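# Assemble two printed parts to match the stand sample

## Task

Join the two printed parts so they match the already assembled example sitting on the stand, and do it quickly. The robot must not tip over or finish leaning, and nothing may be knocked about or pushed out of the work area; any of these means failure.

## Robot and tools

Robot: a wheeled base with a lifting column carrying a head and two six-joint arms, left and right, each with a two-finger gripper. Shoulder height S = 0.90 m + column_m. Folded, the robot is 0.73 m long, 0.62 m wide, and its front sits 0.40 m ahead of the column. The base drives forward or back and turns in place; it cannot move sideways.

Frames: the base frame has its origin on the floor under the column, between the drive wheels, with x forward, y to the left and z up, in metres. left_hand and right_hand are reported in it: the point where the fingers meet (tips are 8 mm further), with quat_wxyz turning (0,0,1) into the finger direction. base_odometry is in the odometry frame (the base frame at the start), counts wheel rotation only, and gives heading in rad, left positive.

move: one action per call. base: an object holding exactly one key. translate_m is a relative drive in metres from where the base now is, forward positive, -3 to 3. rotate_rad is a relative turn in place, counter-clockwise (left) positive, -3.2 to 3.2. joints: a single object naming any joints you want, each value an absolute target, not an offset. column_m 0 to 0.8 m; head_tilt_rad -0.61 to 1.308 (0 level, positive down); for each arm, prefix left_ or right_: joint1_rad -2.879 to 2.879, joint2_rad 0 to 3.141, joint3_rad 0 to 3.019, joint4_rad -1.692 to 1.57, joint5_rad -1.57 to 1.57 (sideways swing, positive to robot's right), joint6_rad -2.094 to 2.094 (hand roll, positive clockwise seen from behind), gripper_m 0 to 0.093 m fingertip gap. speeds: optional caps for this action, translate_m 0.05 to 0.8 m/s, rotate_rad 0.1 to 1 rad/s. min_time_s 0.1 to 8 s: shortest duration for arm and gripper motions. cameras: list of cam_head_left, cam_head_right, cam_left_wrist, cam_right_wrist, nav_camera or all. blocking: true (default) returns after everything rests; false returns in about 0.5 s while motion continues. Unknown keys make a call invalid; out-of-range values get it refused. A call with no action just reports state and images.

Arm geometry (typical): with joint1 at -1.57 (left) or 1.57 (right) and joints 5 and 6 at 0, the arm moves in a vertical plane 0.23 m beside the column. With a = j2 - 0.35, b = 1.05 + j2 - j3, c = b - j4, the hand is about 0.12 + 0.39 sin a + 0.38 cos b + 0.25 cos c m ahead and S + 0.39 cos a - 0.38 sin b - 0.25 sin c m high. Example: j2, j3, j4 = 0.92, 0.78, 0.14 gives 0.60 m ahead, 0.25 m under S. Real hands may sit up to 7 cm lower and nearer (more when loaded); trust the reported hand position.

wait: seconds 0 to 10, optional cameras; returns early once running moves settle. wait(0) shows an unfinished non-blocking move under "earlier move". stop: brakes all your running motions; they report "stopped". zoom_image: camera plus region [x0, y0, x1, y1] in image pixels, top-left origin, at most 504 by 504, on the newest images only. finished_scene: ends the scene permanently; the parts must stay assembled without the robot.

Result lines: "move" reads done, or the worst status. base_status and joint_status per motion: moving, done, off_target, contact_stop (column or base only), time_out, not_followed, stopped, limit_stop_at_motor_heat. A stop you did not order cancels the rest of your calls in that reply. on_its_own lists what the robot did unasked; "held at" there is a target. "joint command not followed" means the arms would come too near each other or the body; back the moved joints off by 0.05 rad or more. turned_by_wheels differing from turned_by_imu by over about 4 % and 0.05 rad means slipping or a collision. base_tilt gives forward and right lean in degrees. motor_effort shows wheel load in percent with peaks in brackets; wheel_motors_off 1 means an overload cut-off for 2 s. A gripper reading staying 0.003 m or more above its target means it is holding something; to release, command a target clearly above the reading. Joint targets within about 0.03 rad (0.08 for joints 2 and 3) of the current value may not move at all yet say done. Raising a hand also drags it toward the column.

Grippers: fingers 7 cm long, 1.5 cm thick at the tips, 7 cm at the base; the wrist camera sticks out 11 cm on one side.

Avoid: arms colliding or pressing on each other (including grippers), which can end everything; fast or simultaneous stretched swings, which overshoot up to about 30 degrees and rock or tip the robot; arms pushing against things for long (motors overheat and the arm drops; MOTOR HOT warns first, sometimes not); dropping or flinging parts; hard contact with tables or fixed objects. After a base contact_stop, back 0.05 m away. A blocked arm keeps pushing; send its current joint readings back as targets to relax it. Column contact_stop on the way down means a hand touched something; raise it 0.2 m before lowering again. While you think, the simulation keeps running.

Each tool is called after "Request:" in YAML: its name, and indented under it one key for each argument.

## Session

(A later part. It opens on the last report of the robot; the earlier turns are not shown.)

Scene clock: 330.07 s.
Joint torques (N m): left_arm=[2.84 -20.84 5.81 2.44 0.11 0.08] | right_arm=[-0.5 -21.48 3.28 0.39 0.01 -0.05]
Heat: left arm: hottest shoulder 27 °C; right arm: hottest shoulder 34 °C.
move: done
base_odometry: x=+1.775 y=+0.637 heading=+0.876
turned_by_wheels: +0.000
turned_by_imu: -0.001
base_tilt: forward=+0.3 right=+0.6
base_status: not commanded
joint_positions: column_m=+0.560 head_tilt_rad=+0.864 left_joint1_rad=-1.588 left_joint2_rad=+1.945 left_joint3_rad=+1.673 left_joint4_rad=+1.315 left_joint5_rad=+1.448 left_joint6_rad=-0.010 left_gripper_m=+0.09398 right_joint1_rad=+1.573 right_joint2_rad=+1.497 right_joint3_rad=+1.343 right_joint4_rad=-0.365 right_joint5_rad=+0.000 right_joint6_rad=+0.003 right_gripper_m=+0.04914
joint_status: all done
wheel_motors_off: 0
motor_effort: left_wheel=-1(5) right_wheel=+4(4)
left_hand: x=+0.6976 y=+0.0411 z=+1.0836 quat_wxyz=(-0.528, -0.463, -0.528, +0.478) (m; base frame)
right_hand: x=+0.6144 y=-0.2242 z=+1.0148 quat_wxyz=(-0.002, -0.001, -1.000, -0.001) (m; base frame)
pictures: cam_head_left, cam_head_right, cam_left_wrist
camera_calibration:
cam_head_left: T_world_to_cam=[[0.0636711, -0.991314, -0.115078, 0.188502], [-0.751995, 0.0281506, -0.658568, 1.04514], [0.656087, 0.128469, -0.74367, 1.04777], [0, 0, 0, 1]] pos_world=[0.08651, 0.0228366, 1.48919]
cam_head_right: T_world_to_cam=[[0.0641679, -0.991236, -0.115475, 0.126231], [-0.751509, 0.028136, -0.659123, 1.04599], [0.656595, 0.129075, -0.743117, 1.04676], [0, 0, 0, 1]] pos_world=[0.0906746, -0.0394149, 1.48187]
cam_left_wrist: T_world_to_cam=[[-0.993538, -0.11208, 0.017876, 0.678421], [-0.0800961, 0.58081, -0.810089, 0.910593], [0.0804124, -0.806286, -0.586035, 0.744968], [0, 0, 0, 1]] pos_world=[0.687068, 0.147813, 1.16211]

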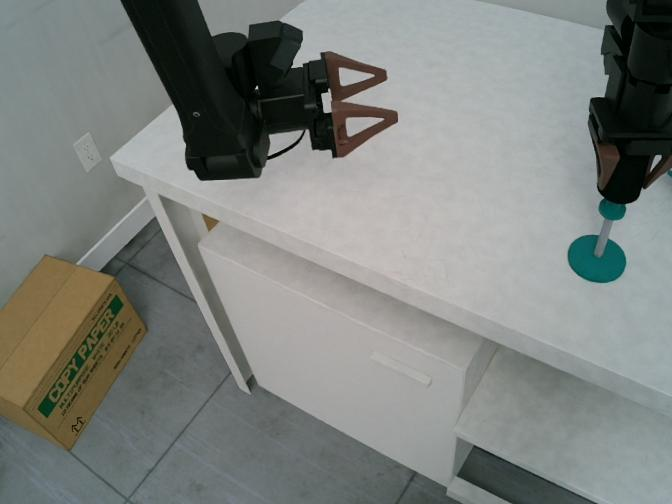

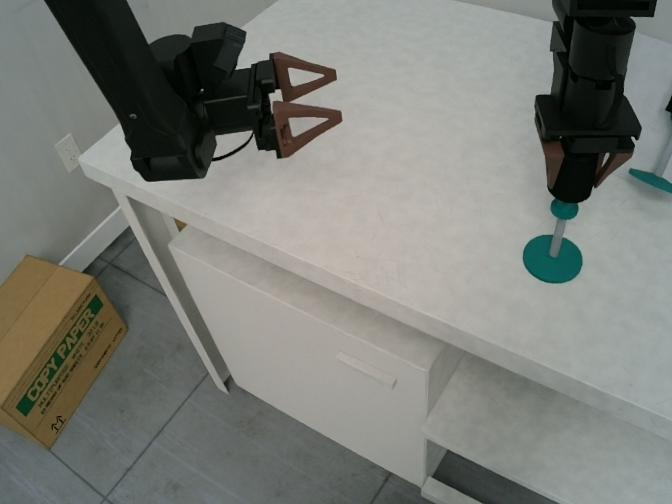

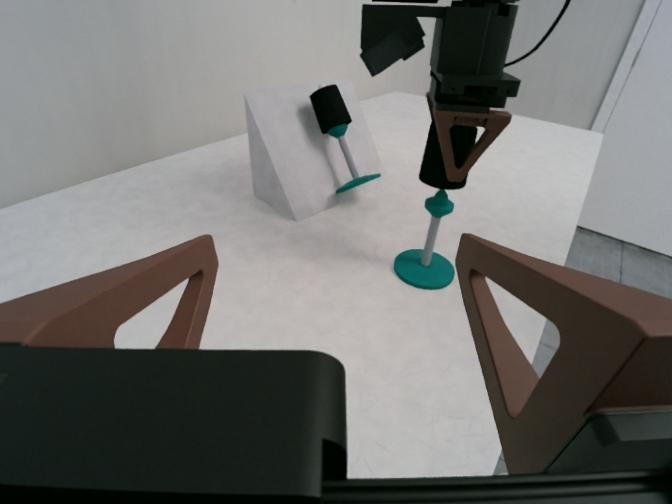

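Request:
move:
  base: {"translate_m": -0.004}
  speeds: {"translate_m": 0.05}

Request:
move:
  joints: {"column_m": 0.55}
  cameras: ["cam_head_left","cam_head_right","cam_left_wrist"]

Request:
zoom_image:
  camera: "cam_left_wrist"
  region: [390, 120, 490, 220]

Request:
zoom_image:
  camera: "cam_head_left"
  region: [570, 150, 660, 240]

Request:
zoom_image:
  camera: "cam_head_right"
  region: [525, 150, 615, 240]

Scene clock: 359.27 s.
Joint torques (N m): left_arm=[2.73 -21.19 5.29 2.35 0.05 0.07] | right_arm=[-0.26 -21.54 3.26 0.4 0.02 -0.01]
Heat: left arm: hottest shoulder 31 °C; right arm: hottest shoulder 35 °C.
move: done
base_odometry: x=+1.772 y=+0.634 heading=+0.876
turned_by_wheels: -0.001
turned_by_imu: -0.001
base_tilt: forward=+0.4 right=+0.6
base_status: done
joint_positions: column_m=+0.560 head_tilt_rad=+0.864 left_joint1_rad=-1.586 left_joint2_rad=+1.946 left_joint3_rad=+1.678 left_joint4_rad=+1.317 left_joint5_rad=+1.450 left_joint6_rad=-0.009 left_gripper_m=+0.09398 right_joint1_rad=+1.573 right_joint2_rad=+1.499 right_joint3_rad=+1.341 right_joint4_rad=-0.364 right_joint5_rad=+0.000 right_joint6_rad=+0.003 right_gripper_m=+0.04914
joint_status: not commanded
wheel_motors_off: 0
motor_effort: left_wheel=+0(40) right_wheel=+0(36)
left_hand: x=+0.6989 y=+0.0420 z=+1.0835 quat_wxyz=(-0.529, -0.465, -0.526, +0.476) (m; base frame)
right_hand: x=+0.6128 y=-0.2242 z=+1.0137 quat_wxyz=(-0.001, -0.001, -1.000, -0.001) (m; base frame)
pictures: none

Scene clock: 359.97 s.
Joint torques (N m): left_arm=[2.73 -21.19 5.26 2.33 0.06 0.08] | right_arm=[-0.56 -21.54 3.38 0.36 -0.02 -0.02]
Heat: left arm: hottest shoulder 31 °C; right arm: hottest shoulder 35 °C.
move: done
base_odometry: x=+1.772 y=+0.634 heading=+0.876
turned_by_wheels: +0.000
turned_by_imu: +0.000
base_tilt: forward=+0.3 right=+0.5
base_status: not commanded
joint_positions: column_m=+0.550 head_tilt_rad=+0.864 left_joint1_rad=-1.586 left_joint2_rad=+1.948 left_joint3_rad=+1.678 left_joint4_rad=+1.317 left_joint5_rad=+1.450 left_joint6_rad=-0.009 left_gripper_m=+0.09398 right_joint1_rad=+1.573 right_joint2_rad=+1.499 right_joint3_rad=+1.341 right_joint4_rad=-0.364 right_joint5_rad=+0.000 right_joint6_rad=+0.003 right_gripper_m=+0.04914
joint_status: all done
wheel_motors_off: 0
motor_effort: left_wheel=-1(4) right_wheel=+0(1)
left_hand: x=+0.6983 y=+0.0420 z=+1.0728 quat_wxyz=(-0.528, -0.465, -0.527, +0.477) (m; base frame)
right_hand: x=+0.6126 y=-0.2242 z=+1.0037 quat_wxyz=(-0.001, -0.001, -1.000, -0.001) (m; base frame)
pictures: cam_head_left, cam_head_right, cam_left_wrist
camera_calibration:
cam_head_left: T_world_to_cam=[[0.0636711, -0.991314, -0.115078, 0.187363], [-0.751995, 0.0281506, -0.658568, 1.03862], [0.656087, 0.128469, -0.74367, 1.04041], [0, 0, 0, 1]] pos_world=[0.08651, 0.0228366, 1.47929]
cam_head_right: T_world_to_cam=[[0.0641679, -0.991236, -0.115475, 0.125088], [-0.751509, 0.028136, -0.659123, 1.03946], [0.656595, 0.129075, -0.743117, 1.0394], [0, 0, 0, 1]] pos_world=[0.0906746, -0.0394149, 1.47197]
cam_left_wrist: T_world_to_cam=[[-0.993689, -0.111403, 0.0131164, 0.684581], [-0.0759313, 0.58196, -0.809665, 0.897921], [0.0825659, -0.805551, -0.586746, 0.738622], [0, 0, 0, 1]] pos_world=[0.687456, 0.148708, 1.15142]

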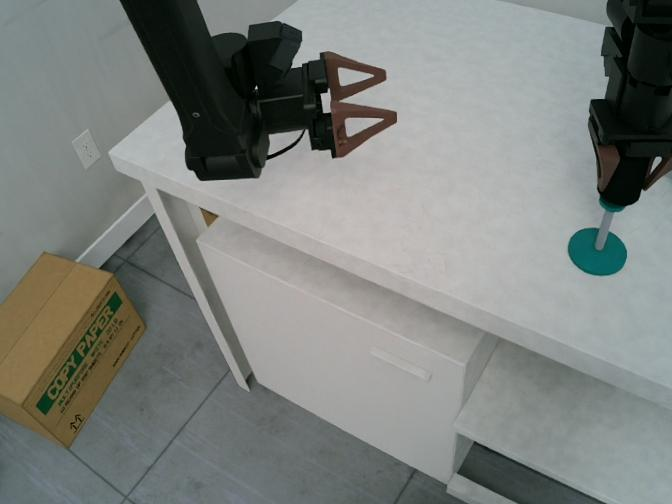

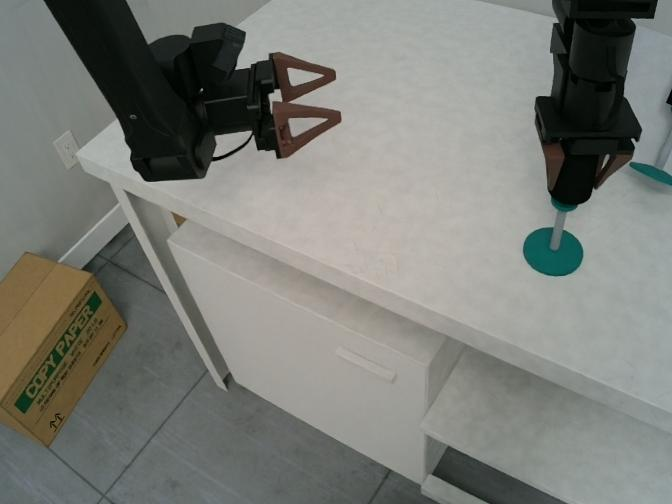

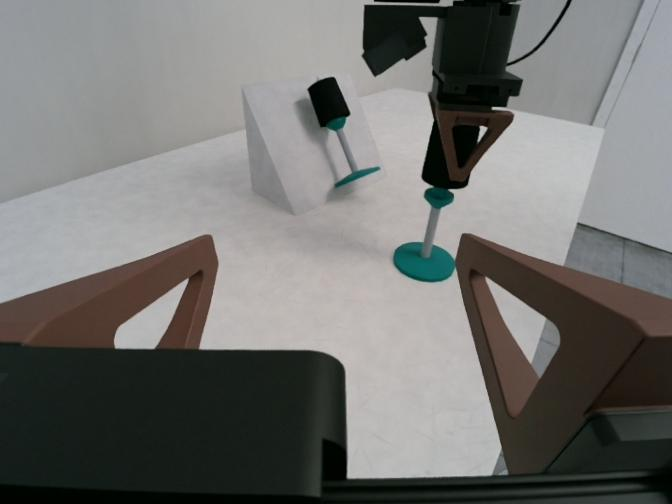

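Scaled by 5.040 from the camera's 672x504 image, which has a finer 960x720 frame.

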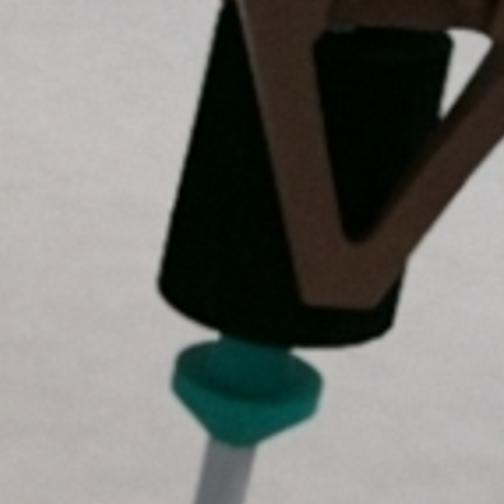

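Scaled by 5.600 from the camera's 672x504 image, which has a finer 960x720 frame.

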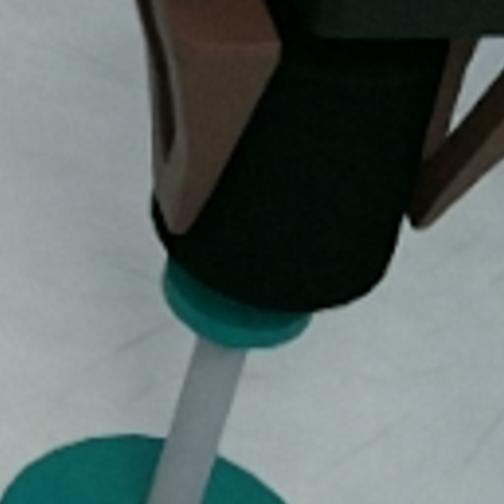

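Scaled by 5.600 from the camera's 672x504 image, which has a finer 960x720 frame.

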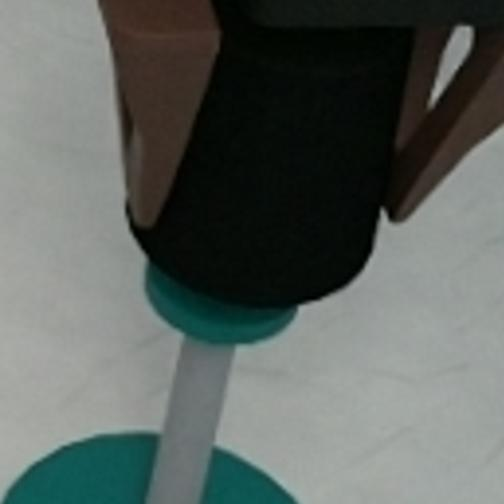

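Request:
move:
  base: {"rotate_rad": 0.006}
  speeds: {"rotate_rad": 0.1}

Request:
move:
  base: {"translate_m": 0.004}
  speeds: {"translate_m": 0.05}
  cameras: ["cam_head_left","cam_head_right","cam_left_wrist"]

Request:
zoom_image:
  camera: "cam_left_wrist"
  region: [390, 120, 490, 220]

Request:
zoom_image:
  camera: "cam_head_left"
  region: [570, 150, 660, 240]

Request:
zoom_image:
  camera: "cam_head_right"
  region: [525, 150, 615, 240]

Scene clock: 394.47 s.
Joint torques (N m): left_arm=[2.26 -21.19 5.27 2.35 0.05 0.07] | right_arm=[0.15 -21.71 3.28 0.62 -0.01 -0.05]
Heat: left arm: hottest shoulder 30 °C; right arm: hottest shoulder 38 °C.
move: done
base_odometry: x=+1.772 y=+0.634 heading=+0.881
turned_by_wheels: +0.005
turned_by_imu: +0.004
base_tilt: forward=+0.2 right=+0.6
base_status: done
joint_positions: column_m=+0.550 head_tilt_rad=+0.864 left_joint1_rad=-1.580 left_joint2_rad=+1.948 left_joint3_rad=+1.678 left_joint4_rad=+1.317 left_joint5_rad=+1.450 left_joint6_rad=-0.009 left_gripper_m=+0.09398 right_joint1_rad=+1.572 right_joint2_rad=+1.499 right_joint3_rad=+1.341 right_joint4_rad=-0.364 right_joint5_rad=+0.000 right_joint6_rad=+0.003 right_gripper_m=+0.04914
joint_status: not commanded
wheel_motors_off: 0
motor_effort: left_wheel=-4(25) right_wheel=+0(21)
left_hand: x=+0.6988 y=+0.0457 z=+1.0719 quat_wxyz=(-0.528, -0.465, -0.528, +0.475) (m; base frame)
right_hand: x=+0.6126 y=-0.2244 z=+1.0037 quat_wxyz=(-0.001, -0.001, -1.000, -0.001) (m; base frame)
pictures: none

Scene clock: 395.47 s.
Joint torques (N m): left_arm=[2.14 -21.3 4.92 2.28 0.05 0.07] | right_arm=[-0.56 -21.66 3.33 0.36 0.03 -0.03]
Heat: left arm: hottest shoulder 30 °C; right arm: hottest shoulder 38 °C.
move: done
base_odometry: x=+1.775 y=+0.637 heading=+0.881
turned_by_wheels: +0.000
turned_by_imu: +0.000
base_tilt: forward=+0.3 right=+0.6
base_status: done
joint_positions: column_m=+0.550 head_tilt_rad=+0.864 left_joint1_rad=-1.580 left_joint2_rad=+1.949 left_joint3_rad=+1.683 left_joint4_rad=+1.318 left_joint5_rad=+1.450 left_joint6_rad=-0.009 left_gripper_m=+0.09398 right_joint1_rad=+1.572 right_joint2_rad=+1.501 right_joint3_rad=+1.343 right_joint4_rad=-0.363 right_joint5_rad=+0.000 right_joint6_rad=+0.003 right_gripper_m=+0.04914
joint_status: not commanded
wheel_motors_off: 0
motor_effort: left_wheel=+4(36) right_wheel=+2(50)
left_hand: x=+0.7001 y=+0.0459 z=+1.0723 quat_wxyz=(-0.529, -0.467, -0.527, +0.474) (m; base frame)
right_hand: x=+0.6129 y=-0.2243 z=+1.0030 quat_wxyz=(-0.001, -0.001, -1.000, -0.001) (m; base frame)
pictures: cam_head_left, cam_head_right, cam_left_wrist
camera_calibration:
cam_head_left: T_world_to_cam=[[0.0636671, -0.991315, -0.115073, 0.187356], [-0.751945, 0.0281602, -0.658625, 1.0387], [0.656145, 0.128461, -0.743621, 1.04033], [0, 0, 0, 1]] pos_world=[0.0865101, 0.0228366, 1.47929]
cam_head_right: T_world_to_cam=[[0.0641639, -0.991236, -0.11547, 0.125081], [-0.751459, 0.0281456, -0.659179, 1.03954], [0.656652, 0.129067, -0.743068, 1.03932], [0, 0, 0, 1]] pos_world=[0.0906747, -0.0394149, 1.47197]
cam_left_wrist: T_world_to_cam=[[-0.993379, -0.1146, 0.00799681, 0.692281], [-0.0740915, 0.58593, -0.806967, 0.891093], [0.0877932, -0.802217, -0.590542, 0.741534], [0, 0, 0, 1]] pos_world=[0.688618, 0.152089, 1.15145]

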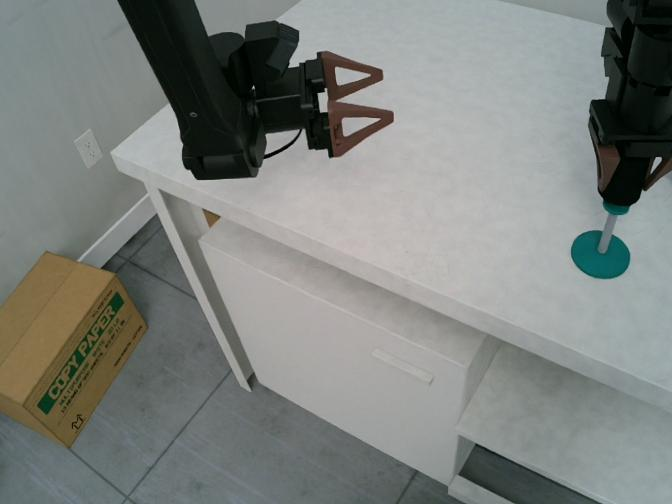

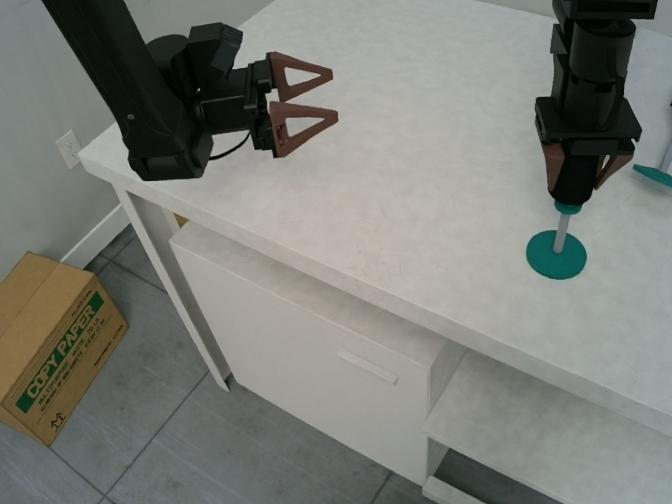

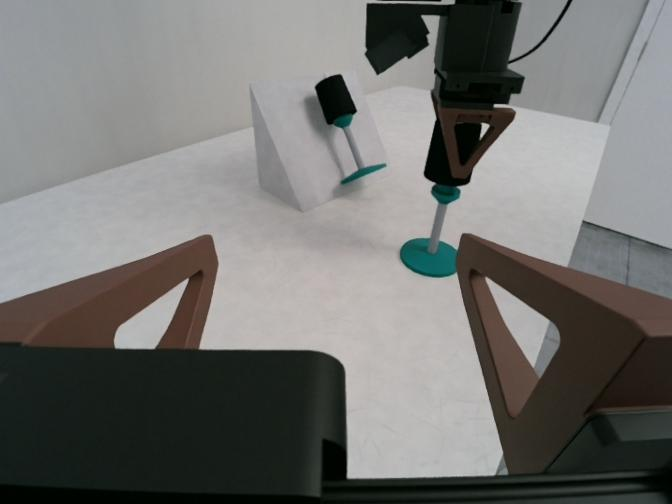

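Scaled by 5.040 from the camera's 672x504 image, which has a finer 960x720 frame.

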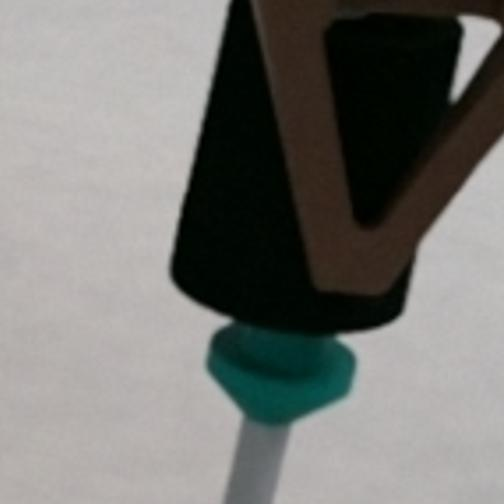

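Scaled by 5.600 from the camera's 672x504 image, which has a finer 960x720 frame.

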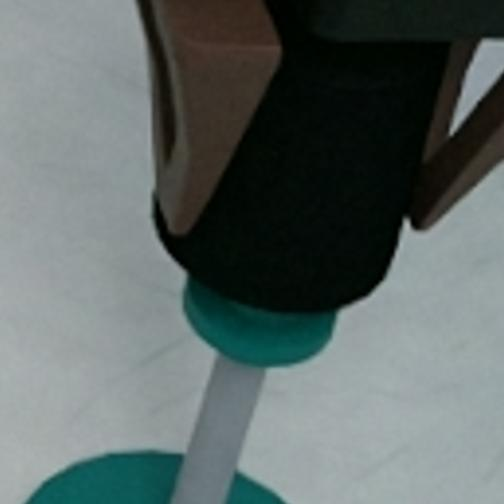

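Scaled by 5.600 from the camera's 672x504 image, which has a finer 960x720 frame.

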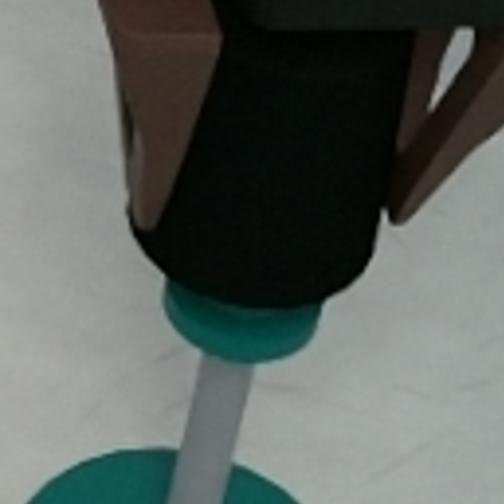

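Request:
move:
  joints: {"column_m": 0.54}
  cameras: ["cam_left_wrist","cam_head_left"]

Request:
zoom_image:
  camera: "cam_left_wrist"
  region: [390, 120, 490, 220]

Scene clock: 401.63 s.
Joint torques (N m): left_arm=[2.43 -21.3 4.9 2.3 0.06 0.08] | right_arm=[-0.5 -21.54 3.21 0.47 -0.01 -0.02]
Heat: left arm: hottest shoulder 31 °C; right arm: hottest shoulder 38 °C.
move: done
base_odometry: x=+1.775 y=+0.637 heading=+0.881
turned_by_wheels: +0.000
turned_by_imu: -0.001
base_tilt: forward=+0.3 right=+0.5
base_status: not commanded
joint_positions: column_m=+0.540 head_tilt_rad=+0.864 left_joint1_rad=-1.580 left_joint2_rad=+1.949 left_joint3_rad=+1.683 left_joint4_rad=+1.318 left_joint5_rad=+1.450 left_joint6_rad=-0.009 left_gripper_m=+0.09398 right_joint1_rad=+1.572 right_joint2_rad=+1.501 right_joint3_rad=+1.343 right_joint4_rad=-0.363 right_joint5_rad=+0.000 right_joint6_rad=+0.003 right_gripper_m=+0.04914
joint_status: all done
wheel_motors_off: 0
motor_effort: left_wheel=+5(5) right_wheel=+2(3)
left_hand: x=+0.6999 y=+0.0459 z=+1.0621 quat_wxyz=(-0.529, -0.466, -0.527, +0.474) (m; base frame)
right_hand: x=+0.6129 y=-0.2243 z=+0.9930 quat_wxyz=(-0.001, -0.001, -1.000, -0.001) (m; base frame)
pictures: cam_head_left, cam_left_wrist
camera_calibration:
cam_head_left: T_world_to_cam=[[0.0636671, -0.991315, -0.115073, 0.186205], [-0.751945, 0.0281602, -0.658625, 1.03212], [0.656145, 0.128461, -0.743621, 1.0329], [0, 0, 0, 1]] pos_world=[0.0865101, 0.0228366, 1.46929]
cam_left_wrist: T_world_to_cam=[[-0.993375, -0.114612, 0.00835488, 0.691854], [-0.0743936, 0.585972, -0.806909, 0.882991], [0.0875854, -0.802185, -0.590616, 0.735742], [0, 0, 0, 1]] pos_world=[0.688519, 0.152089, 1.14125]

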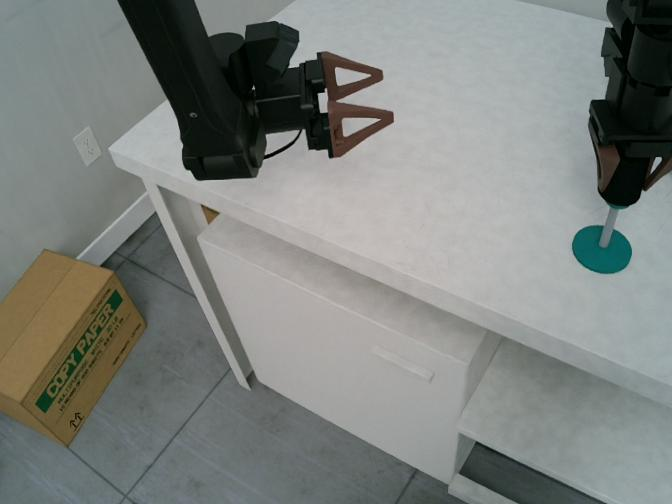

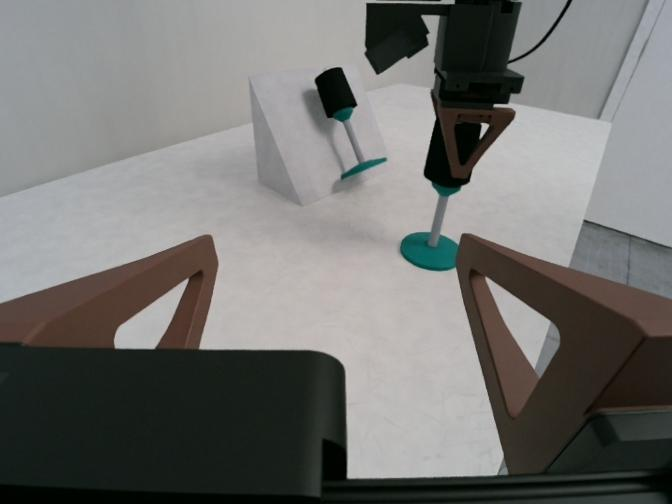

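Scaled by 5.040 from the camera's 672x504 image, which has a finer 960x720 frame.

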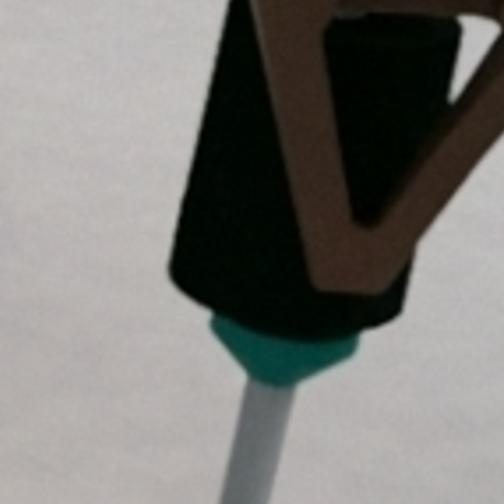

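Request:
move:
  joints: {"column_m": 0.531}
  cameras: ["cam_left_wrist"]

Request:
zoom_image:
  camera: "cam_left_wrist"
  region: [390, 110, 490, 210]

Request:
move:
  joints: {"column_m": 0.523}
  cameras: ["cam_left_wrist"]

Request:
zoom_image:
  camera: "cam_left_wrist"
  region: [390, 110, 490, 210]

Scene clock: 407.20 s.
Joint torques (N m): left_arm=[2.43 -21.42 4.9 2.3 0.04 0.07] | right_arm=[-0.09 -21.89 3.32 0.23 0.02 -0.02]
Heat: left arm: hottest shoulder 33 °C; right arm: hottest shoulder 38 °C.
move: done
base_odometry: x=+1.775 y=+0.637 heading=+0.881
turned_by_wheels: +0.000
turned_by_imu: -0.001
base_tilt: forward=+0.2 right=+0.6
base_status: not commanded
joint_positions: column_m=+0.531 head_tilt_rad=+0.864 left_joint1_rad=-1.580 left_joint2_rad=+1.950 left_joint3_rad=+1.683 left_joint4_rad=+1.318 left_joint5_rad=+1.450 left_joint6_rad=-0.009 left_gripper_m=+0.09398 right_joint1_rad=+1.572 right_joint2_rad=+1.497 right_joint3_rad=+1.343 right_joint4_rad=-0.363 right_joint5_rad=+0.000 right_joint6_rad=+0.003 right_gripper_m=+0.04914
joint_status: all done
wheel_motors_off: 0
motor_effort: left_wheel=+1(4) right_wheel=+3(3)
left_hand: x=+0.6996 y=+0.0459 z=+1.0527 quat_wxyz=(-0.529, -0.466, -0.528, +0.474) (m; base frame)
right_hand: x=+0.6147 y=-0.2243 z=+0.9861 quat_wxyz=(-0.003, -0.001, -1.000, -0.001) (m; base frame)
pictures: cam_left_wrist
camera_calibration:
cam_left_wrist: T_world_to_cam=[[-0.993375, -0.114552, 0.00912847, 0.690753], [-0.0749822, 0.585931, -0.806885, 0.875767], [0.0870819, -0.802224, -0.590639, 0.730594], [0, 0, 0, 1]] pos_world=[0.688223, 0.152089, 1.13185]

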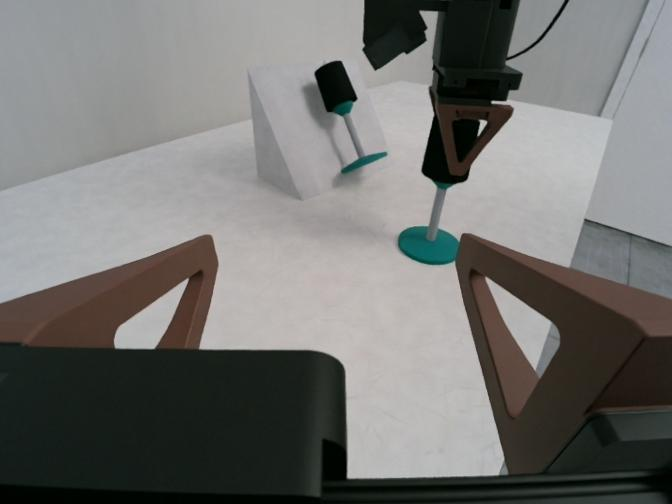

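Scaled by 5.040 from the camera's 672x504 image, which has a finer 960x720 frame.

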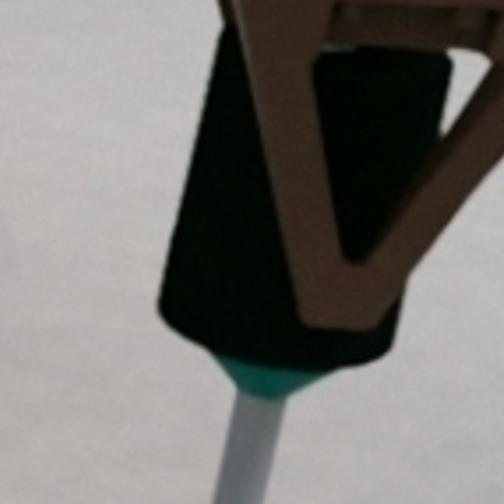

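Scene clock: 407.83 s.
Joint torques (N m): left_arm=[2.37 -21.42 4.89 2.3 0.05 0.07] | right_arm=[-0.15 -20.48 3.45 0.36 -0.02 -0.05]
Heat: left arm: hottest shoulder 33 °C; right arm: hottest shoulder 38 °C.
move: done
base_odometry: x=+1.775 y=+0.637 heading=+0.881
turned_by_wheels: +0.000
turned_by_imu: +0.000
base_tilt: forward=+0.3 right=+0.6
base_status: not commanded
joint_positions: column_m=+0.523 head_tilt_rad=+0.864 left_joint1_rad=-1.580 left_joint2_rad=+1.950 left_joint3_rad=+1.683 left_joint4_rad=+1.318 left_joint5_rad=+1.450 left_joint6_rad=-0.009 left_gripper_m=+0.09398 right_joint1_rad=+1.572 right_joint2_rad=+1.481 right_joint3_rad=+1.343 right_joint4_rad=-0.363 right_joint5_rad=+0.000 right_joint6_rad=+0.003 right_gripper_m=+0.04914
joint_status: all done
wheel_motors_off: 0
motor_effort: left_wheel=+3(3) right_wheel=+3(3)
left_hand: x=+0.6995 y=+0.0459 z=+1.0444 quat_wxyz=(-0.529, -0.466, -0.528, +0.474) (m; base frame)
right_hand: x=+0.6218 y=-0.2244 z=+0.9860 quat_wxyz=(-0.011, -0.001, -1.000, -0.001) (m; base frame)
pictures: cam_left_wrist
camera_calibration:
cam_left_wrist: T_world_to_cam=[[-0.993371, -0.114564, 0.00948647, 0.690326], [-0.0752843, 0.585973, -0.806826, 0.869279], [0.0868742, -0.802191, -0.590713, 0.725981], [0, 0, 0, 1]] pos_world=[0.688124, 0.152089, 1.12365]

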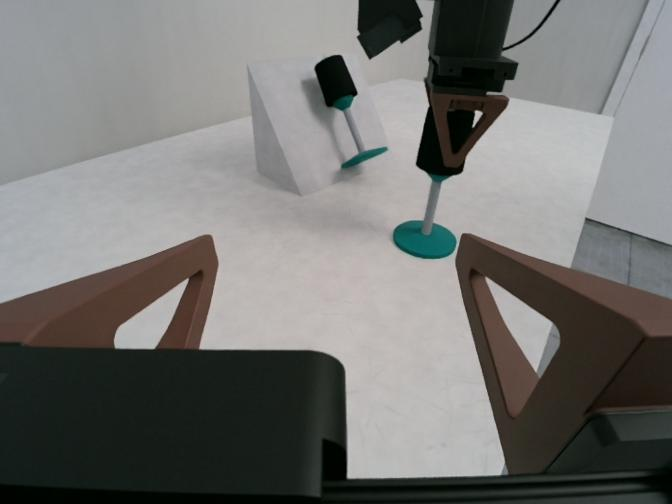

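Scaled by 5.040 from the camera's 672x504 image, which has a finer 960x720 frame.

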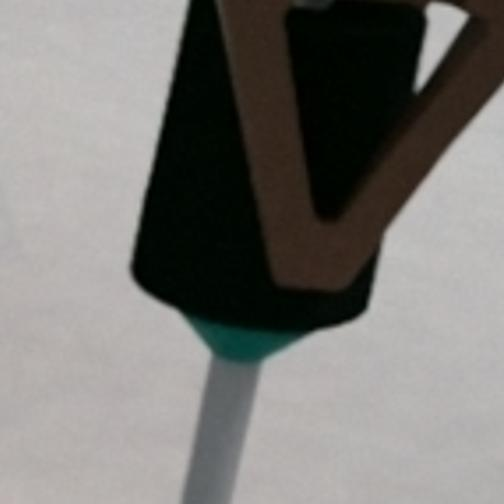

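Request:
move:
  joints: {"column_m": 0.530}

Request:
move:
  joints: {"right_gripper_m": 0.09}
  min_time_s: 3
  cameras: ["cam_left_wrist","cam_head_left"]

Request:
zoom_image:
  camera: "cam_left_wrist"
  region: [370, 60, 510, 270]

Scene clock: 414.63 s.
Joint torques (N m): left_arm=[2.43 -21.54 4.88 2.3 0.05 0.07] | right_arm=[0.26 -20.89 3.41 0.27 0.02 -0.01]
Heat: left arm: hottest shoulder 33 °C; right arm: hottest shoulder 38 °C.
move: done
base_odometry: x=+1.775 y=+0.637 heading=+0.881
turned_by_wheels: +0.000
turned_by_imu: -0.001
base_tilt: forward=+0.3 right=+0.5
base_status: not commanded
joint_positions: column_m=+0.530 head_tilt_rad=+0.864 left_joint1_rad=-1.580 left_joint2_rad=+1.951 left_joint3_rad=+1.683 left_joint4_rad=+1.318 left_joint5_rad=+1.450 left_joint6_rad=-0.009 left_gripper_m=+0.09398 right_joint1_rad=+1.572 right_joint2_rad=+1.489 right_joint3_rad=+1.343 right_joint4_rad=-0.363 right_joint5_rad=+0.000 right_joint6_rad=+0.003 right_gripper_m=+0.04914
joint_status: all done
wheel_motors_off: 0
motor_effort: left_wheel=+2(4) right_wheel=+2(3)
left_hand: x=+0.6994 y=+0.0459 z=+1.0510 quat_wxyz=(-0.529, -0.466, -0.528, +0.474) (m; base frame)
right_hand: x=+0.6181 y=-0.2244 z=+0.9886 quat_wxyz=(-0.007, -0.001, -1.000, -0.001) (m; base frame)
pictures: none

Scene clock: 417.93 s.
Joint torques (N m): left_arm=[2.37 -21.42 4.88 2.32 0.05 0.07] | right_arm=[-0.26 -20.72 3.26 0.25 0.01 -0.03]
Heat: left arm: hottest shoulder 33 °C; right arm: hottest shoulder 38 °C.
move: done
base_odometry: x=+1.775 y=+0.637 heading=+0.881
turned_by_wheels: +0.000
turned_by_imu: -0.001
base_tilt: forward=+0.3 right=+0.5
base_status: not commanded
joint_positions: column_m=+0.530 head_tilt_rad=+0.864 left_joint1_rad=-1.580 left_joint2_rad=+1.951 left_joint3_rad=+1.683 left_joint4_rad=+1.318 left_joint5_rad=+1.450 left_joint6_rad=-0.009 left_gripper_m=+0.09398 right_joint1_rad=+1.572 right_joint2_rad=+1.489 right_joint3_rad=+1.343 right_joint4_rad=-0.363 right_joint5_rad=+0.000 right_joint6_rad=+0.003 right_gripper_m=+0.08992
joint_status: all done
wheel_motors_off: 0
motor_effort: left_wheel=+2(5) right_wheel=+3(3)
left_hand: x=+0.6994 y=+0.0459 z=+1.0510 quat_wxyz=(-0.529, -0.466, -0.528, +0.474) (m; base frame)
right_hand: x=+0.6181 y=-0.2244 z=+0.9886 quat_wxyz=(-0.007, -0.001, -1.000, -0.001) (m; base frame)
pictures: cam_head_left, cam_left_wrist
camera_calibration:
cam_head_left: T_world_to_cam=[[0.0636671, -0.991315, -0.115073, 0.185043], [-0.751945, 0.0281602, -0.658625, 1.02546], [0.656145, 0.128461, -0.743621, 1.02538], [0, 0, 0, 1]] pos_world=[0.0865101, 0.0228366, 1.45919]
cam_left_wrist: T_world_to_cam=[[-0.993366, -0.114574, 0.00984441, 0.689759], [-0.0755788, 0.585949, -0.806815, 0.87479], [0.086672, -0.802207, -0.590722, 0.73004], [0, 0, 0, 1]] pos_world=[0.688025, 0.152089, 1.13025]

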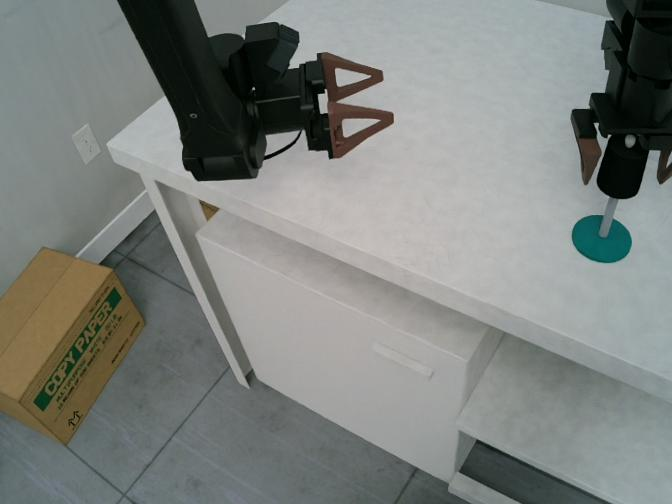

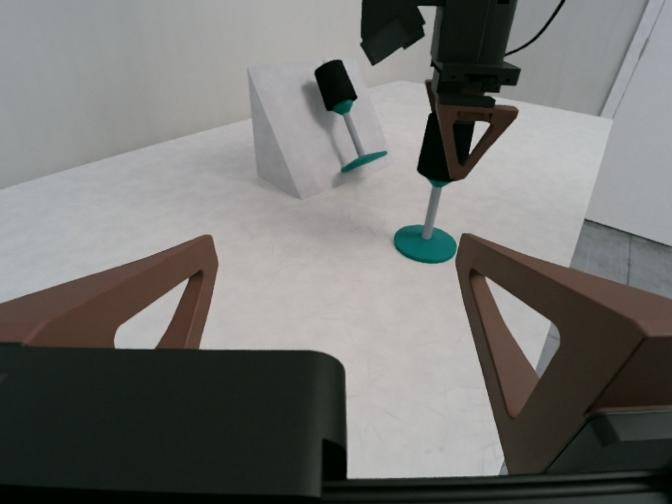

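Scaled by 2.400 from the camera's 672x504 image, which has a finer 960x720 frame.

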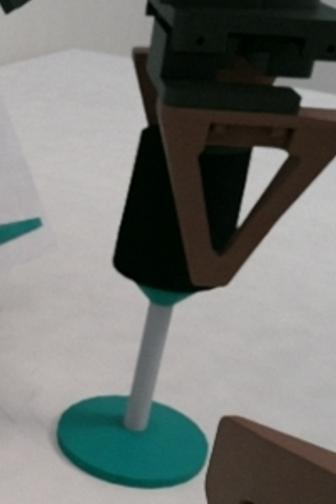

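Request:
move:
  joints: {"column_m": 0.70}
  cameras: ["cam_left_wrist","cam_head_left","cam_head_right"]

Request:
zoom_image:
  camera: "cam_head_left"
  region: [520, 200, 671, 400]

Request:
zoom_image:
  camera: "cam_left_wrist"
  region: [240, 110, 540, 380]

Scene clock: 424.53 s.
Joint torques (N m): left_arm=[2.37 -21.48 4.88 2.3 0.05 0.07] | right_arm=[-0.79 -21.66 3.37 0.27 -0.01 -0.05]
Heat: left arm: hottest shoulder 34 °C; right arm: hottest shoulder 38 °C.
move: done
base_odometry: x=+1.775 y=+0.637 heading=+0.881
turned_by_wheels: +0.000
turned_by_imu: -0.001
base_tilt: forward=+0.2 right=+0.6
base_status: not commanded
joint_positions: column_m=+0.700 head_tilt_rad=+0.864 left_joint1_rad=-1.580 left_joint2_rad=+1.951 left_joint3_rad=+1.683 left_joint4_rad=+1.318 left_joint5_rad=+1.450 left_joint6_rad=-0.009 left_gripper_m=+0.09398 right_joint1_rad=+1.572 right_joint2_rad=+1.490 right_joint3_rad=+1.343 right_joint4_rad=-0.363 right_joint5_rad=+0.000 right_joint6_rad=+0.003 right_gripper_m=+0.08992
joint_status: all done
wheel_motors_off: 0
motor_effort: left_wheel=+2(5) right_wheel=+3(3)
left_hand: x=+0.6994 y=+0.0459 z=+1.2211 quat_wxyz=(-0.529, -0.466, -0.528, +0.474) (m; base frame)
right_hand: x=+0.6176 y=-0.2244 z=+1.1581 quat_wxyz=(-0.007, -0.001, -1.000, -0.001) (m; base frame)
pictures: cam_head_left, cam_head_right, cam_left_wrist
camera_calibration:
cam_head_left: T_world_to_cam=[[0.0636671, -0.991315, -0.115073, 0.204606], [-0.751945, 0.0281602, -0.658625, 1.13743], [0.656145, 0.128461, -0.743621, 1.1518], [0, 0, 0, 1]] pos_world=[0.0865101, 0.0228366, 1.62919]
cam_head_right: T_world_to_cam=[[0.0641639, -0.991236, -0.11547, 0.14239], [-0.751459, 0.0281456, -0.659179, 1.13835], [0.656652, 0.129067, -0.743068, 1.15071], [0, 0, 0, 1]] pos_world=[0.0906747, -0.0394149, 1.62187]
cam_left_wrist: T_world_to_cam=[[-0.993366, -0.114574, 0.00984441, 0.688086], [-0.0755788, 0.585949, -0.806815, 1.01195], [0.086672, -0.802207, -0.590722, 0.830462], [0, 0, 0, 1]] pos_world=[0.688025, 0.152089, 1.30025]

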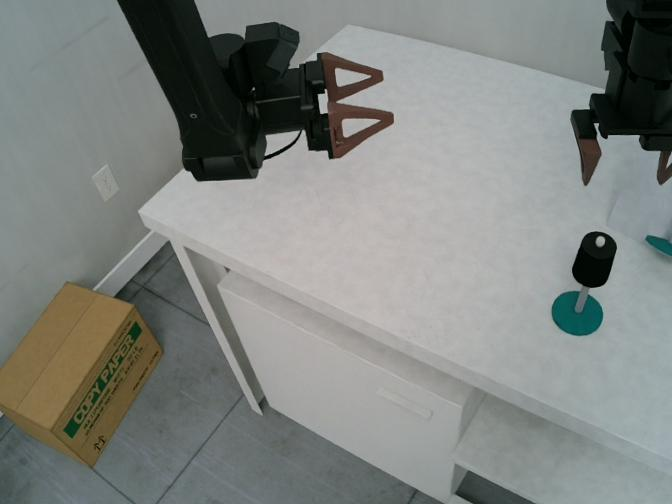

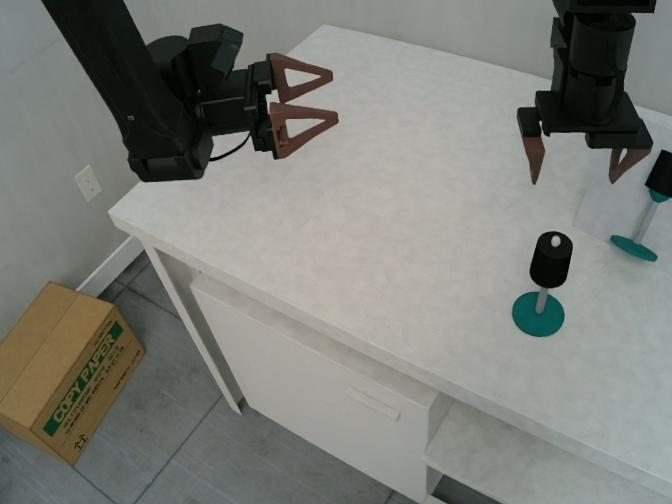

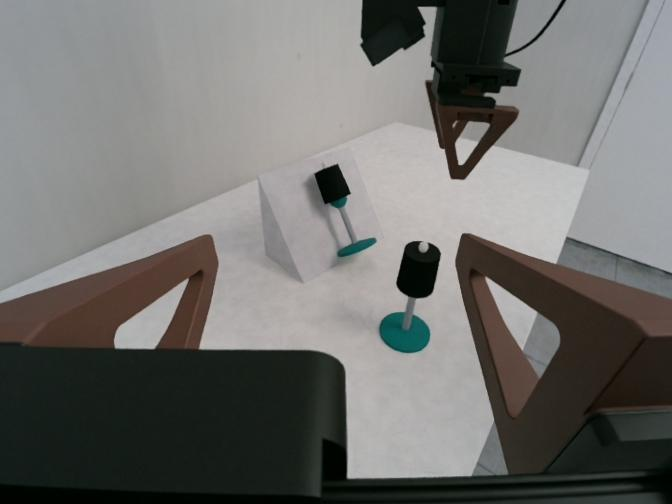

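Scaled by 2.520 from the camera's 672x504 image, which has a finer 960x720 frame.

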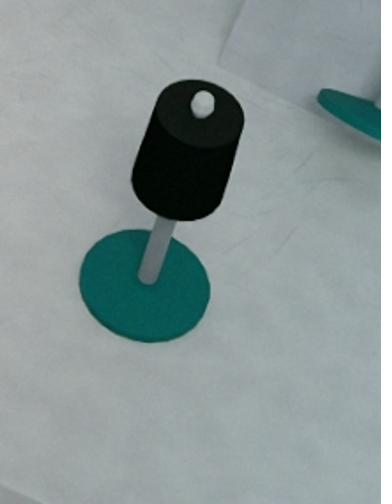

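Scaled by 1.680 from the camera's 672x504 image, which has a finer 960x720 frame.

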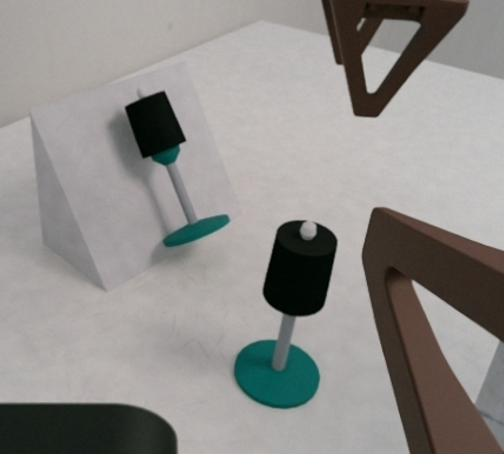

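Request:
finished_scene:

The scene is finished: the task was done.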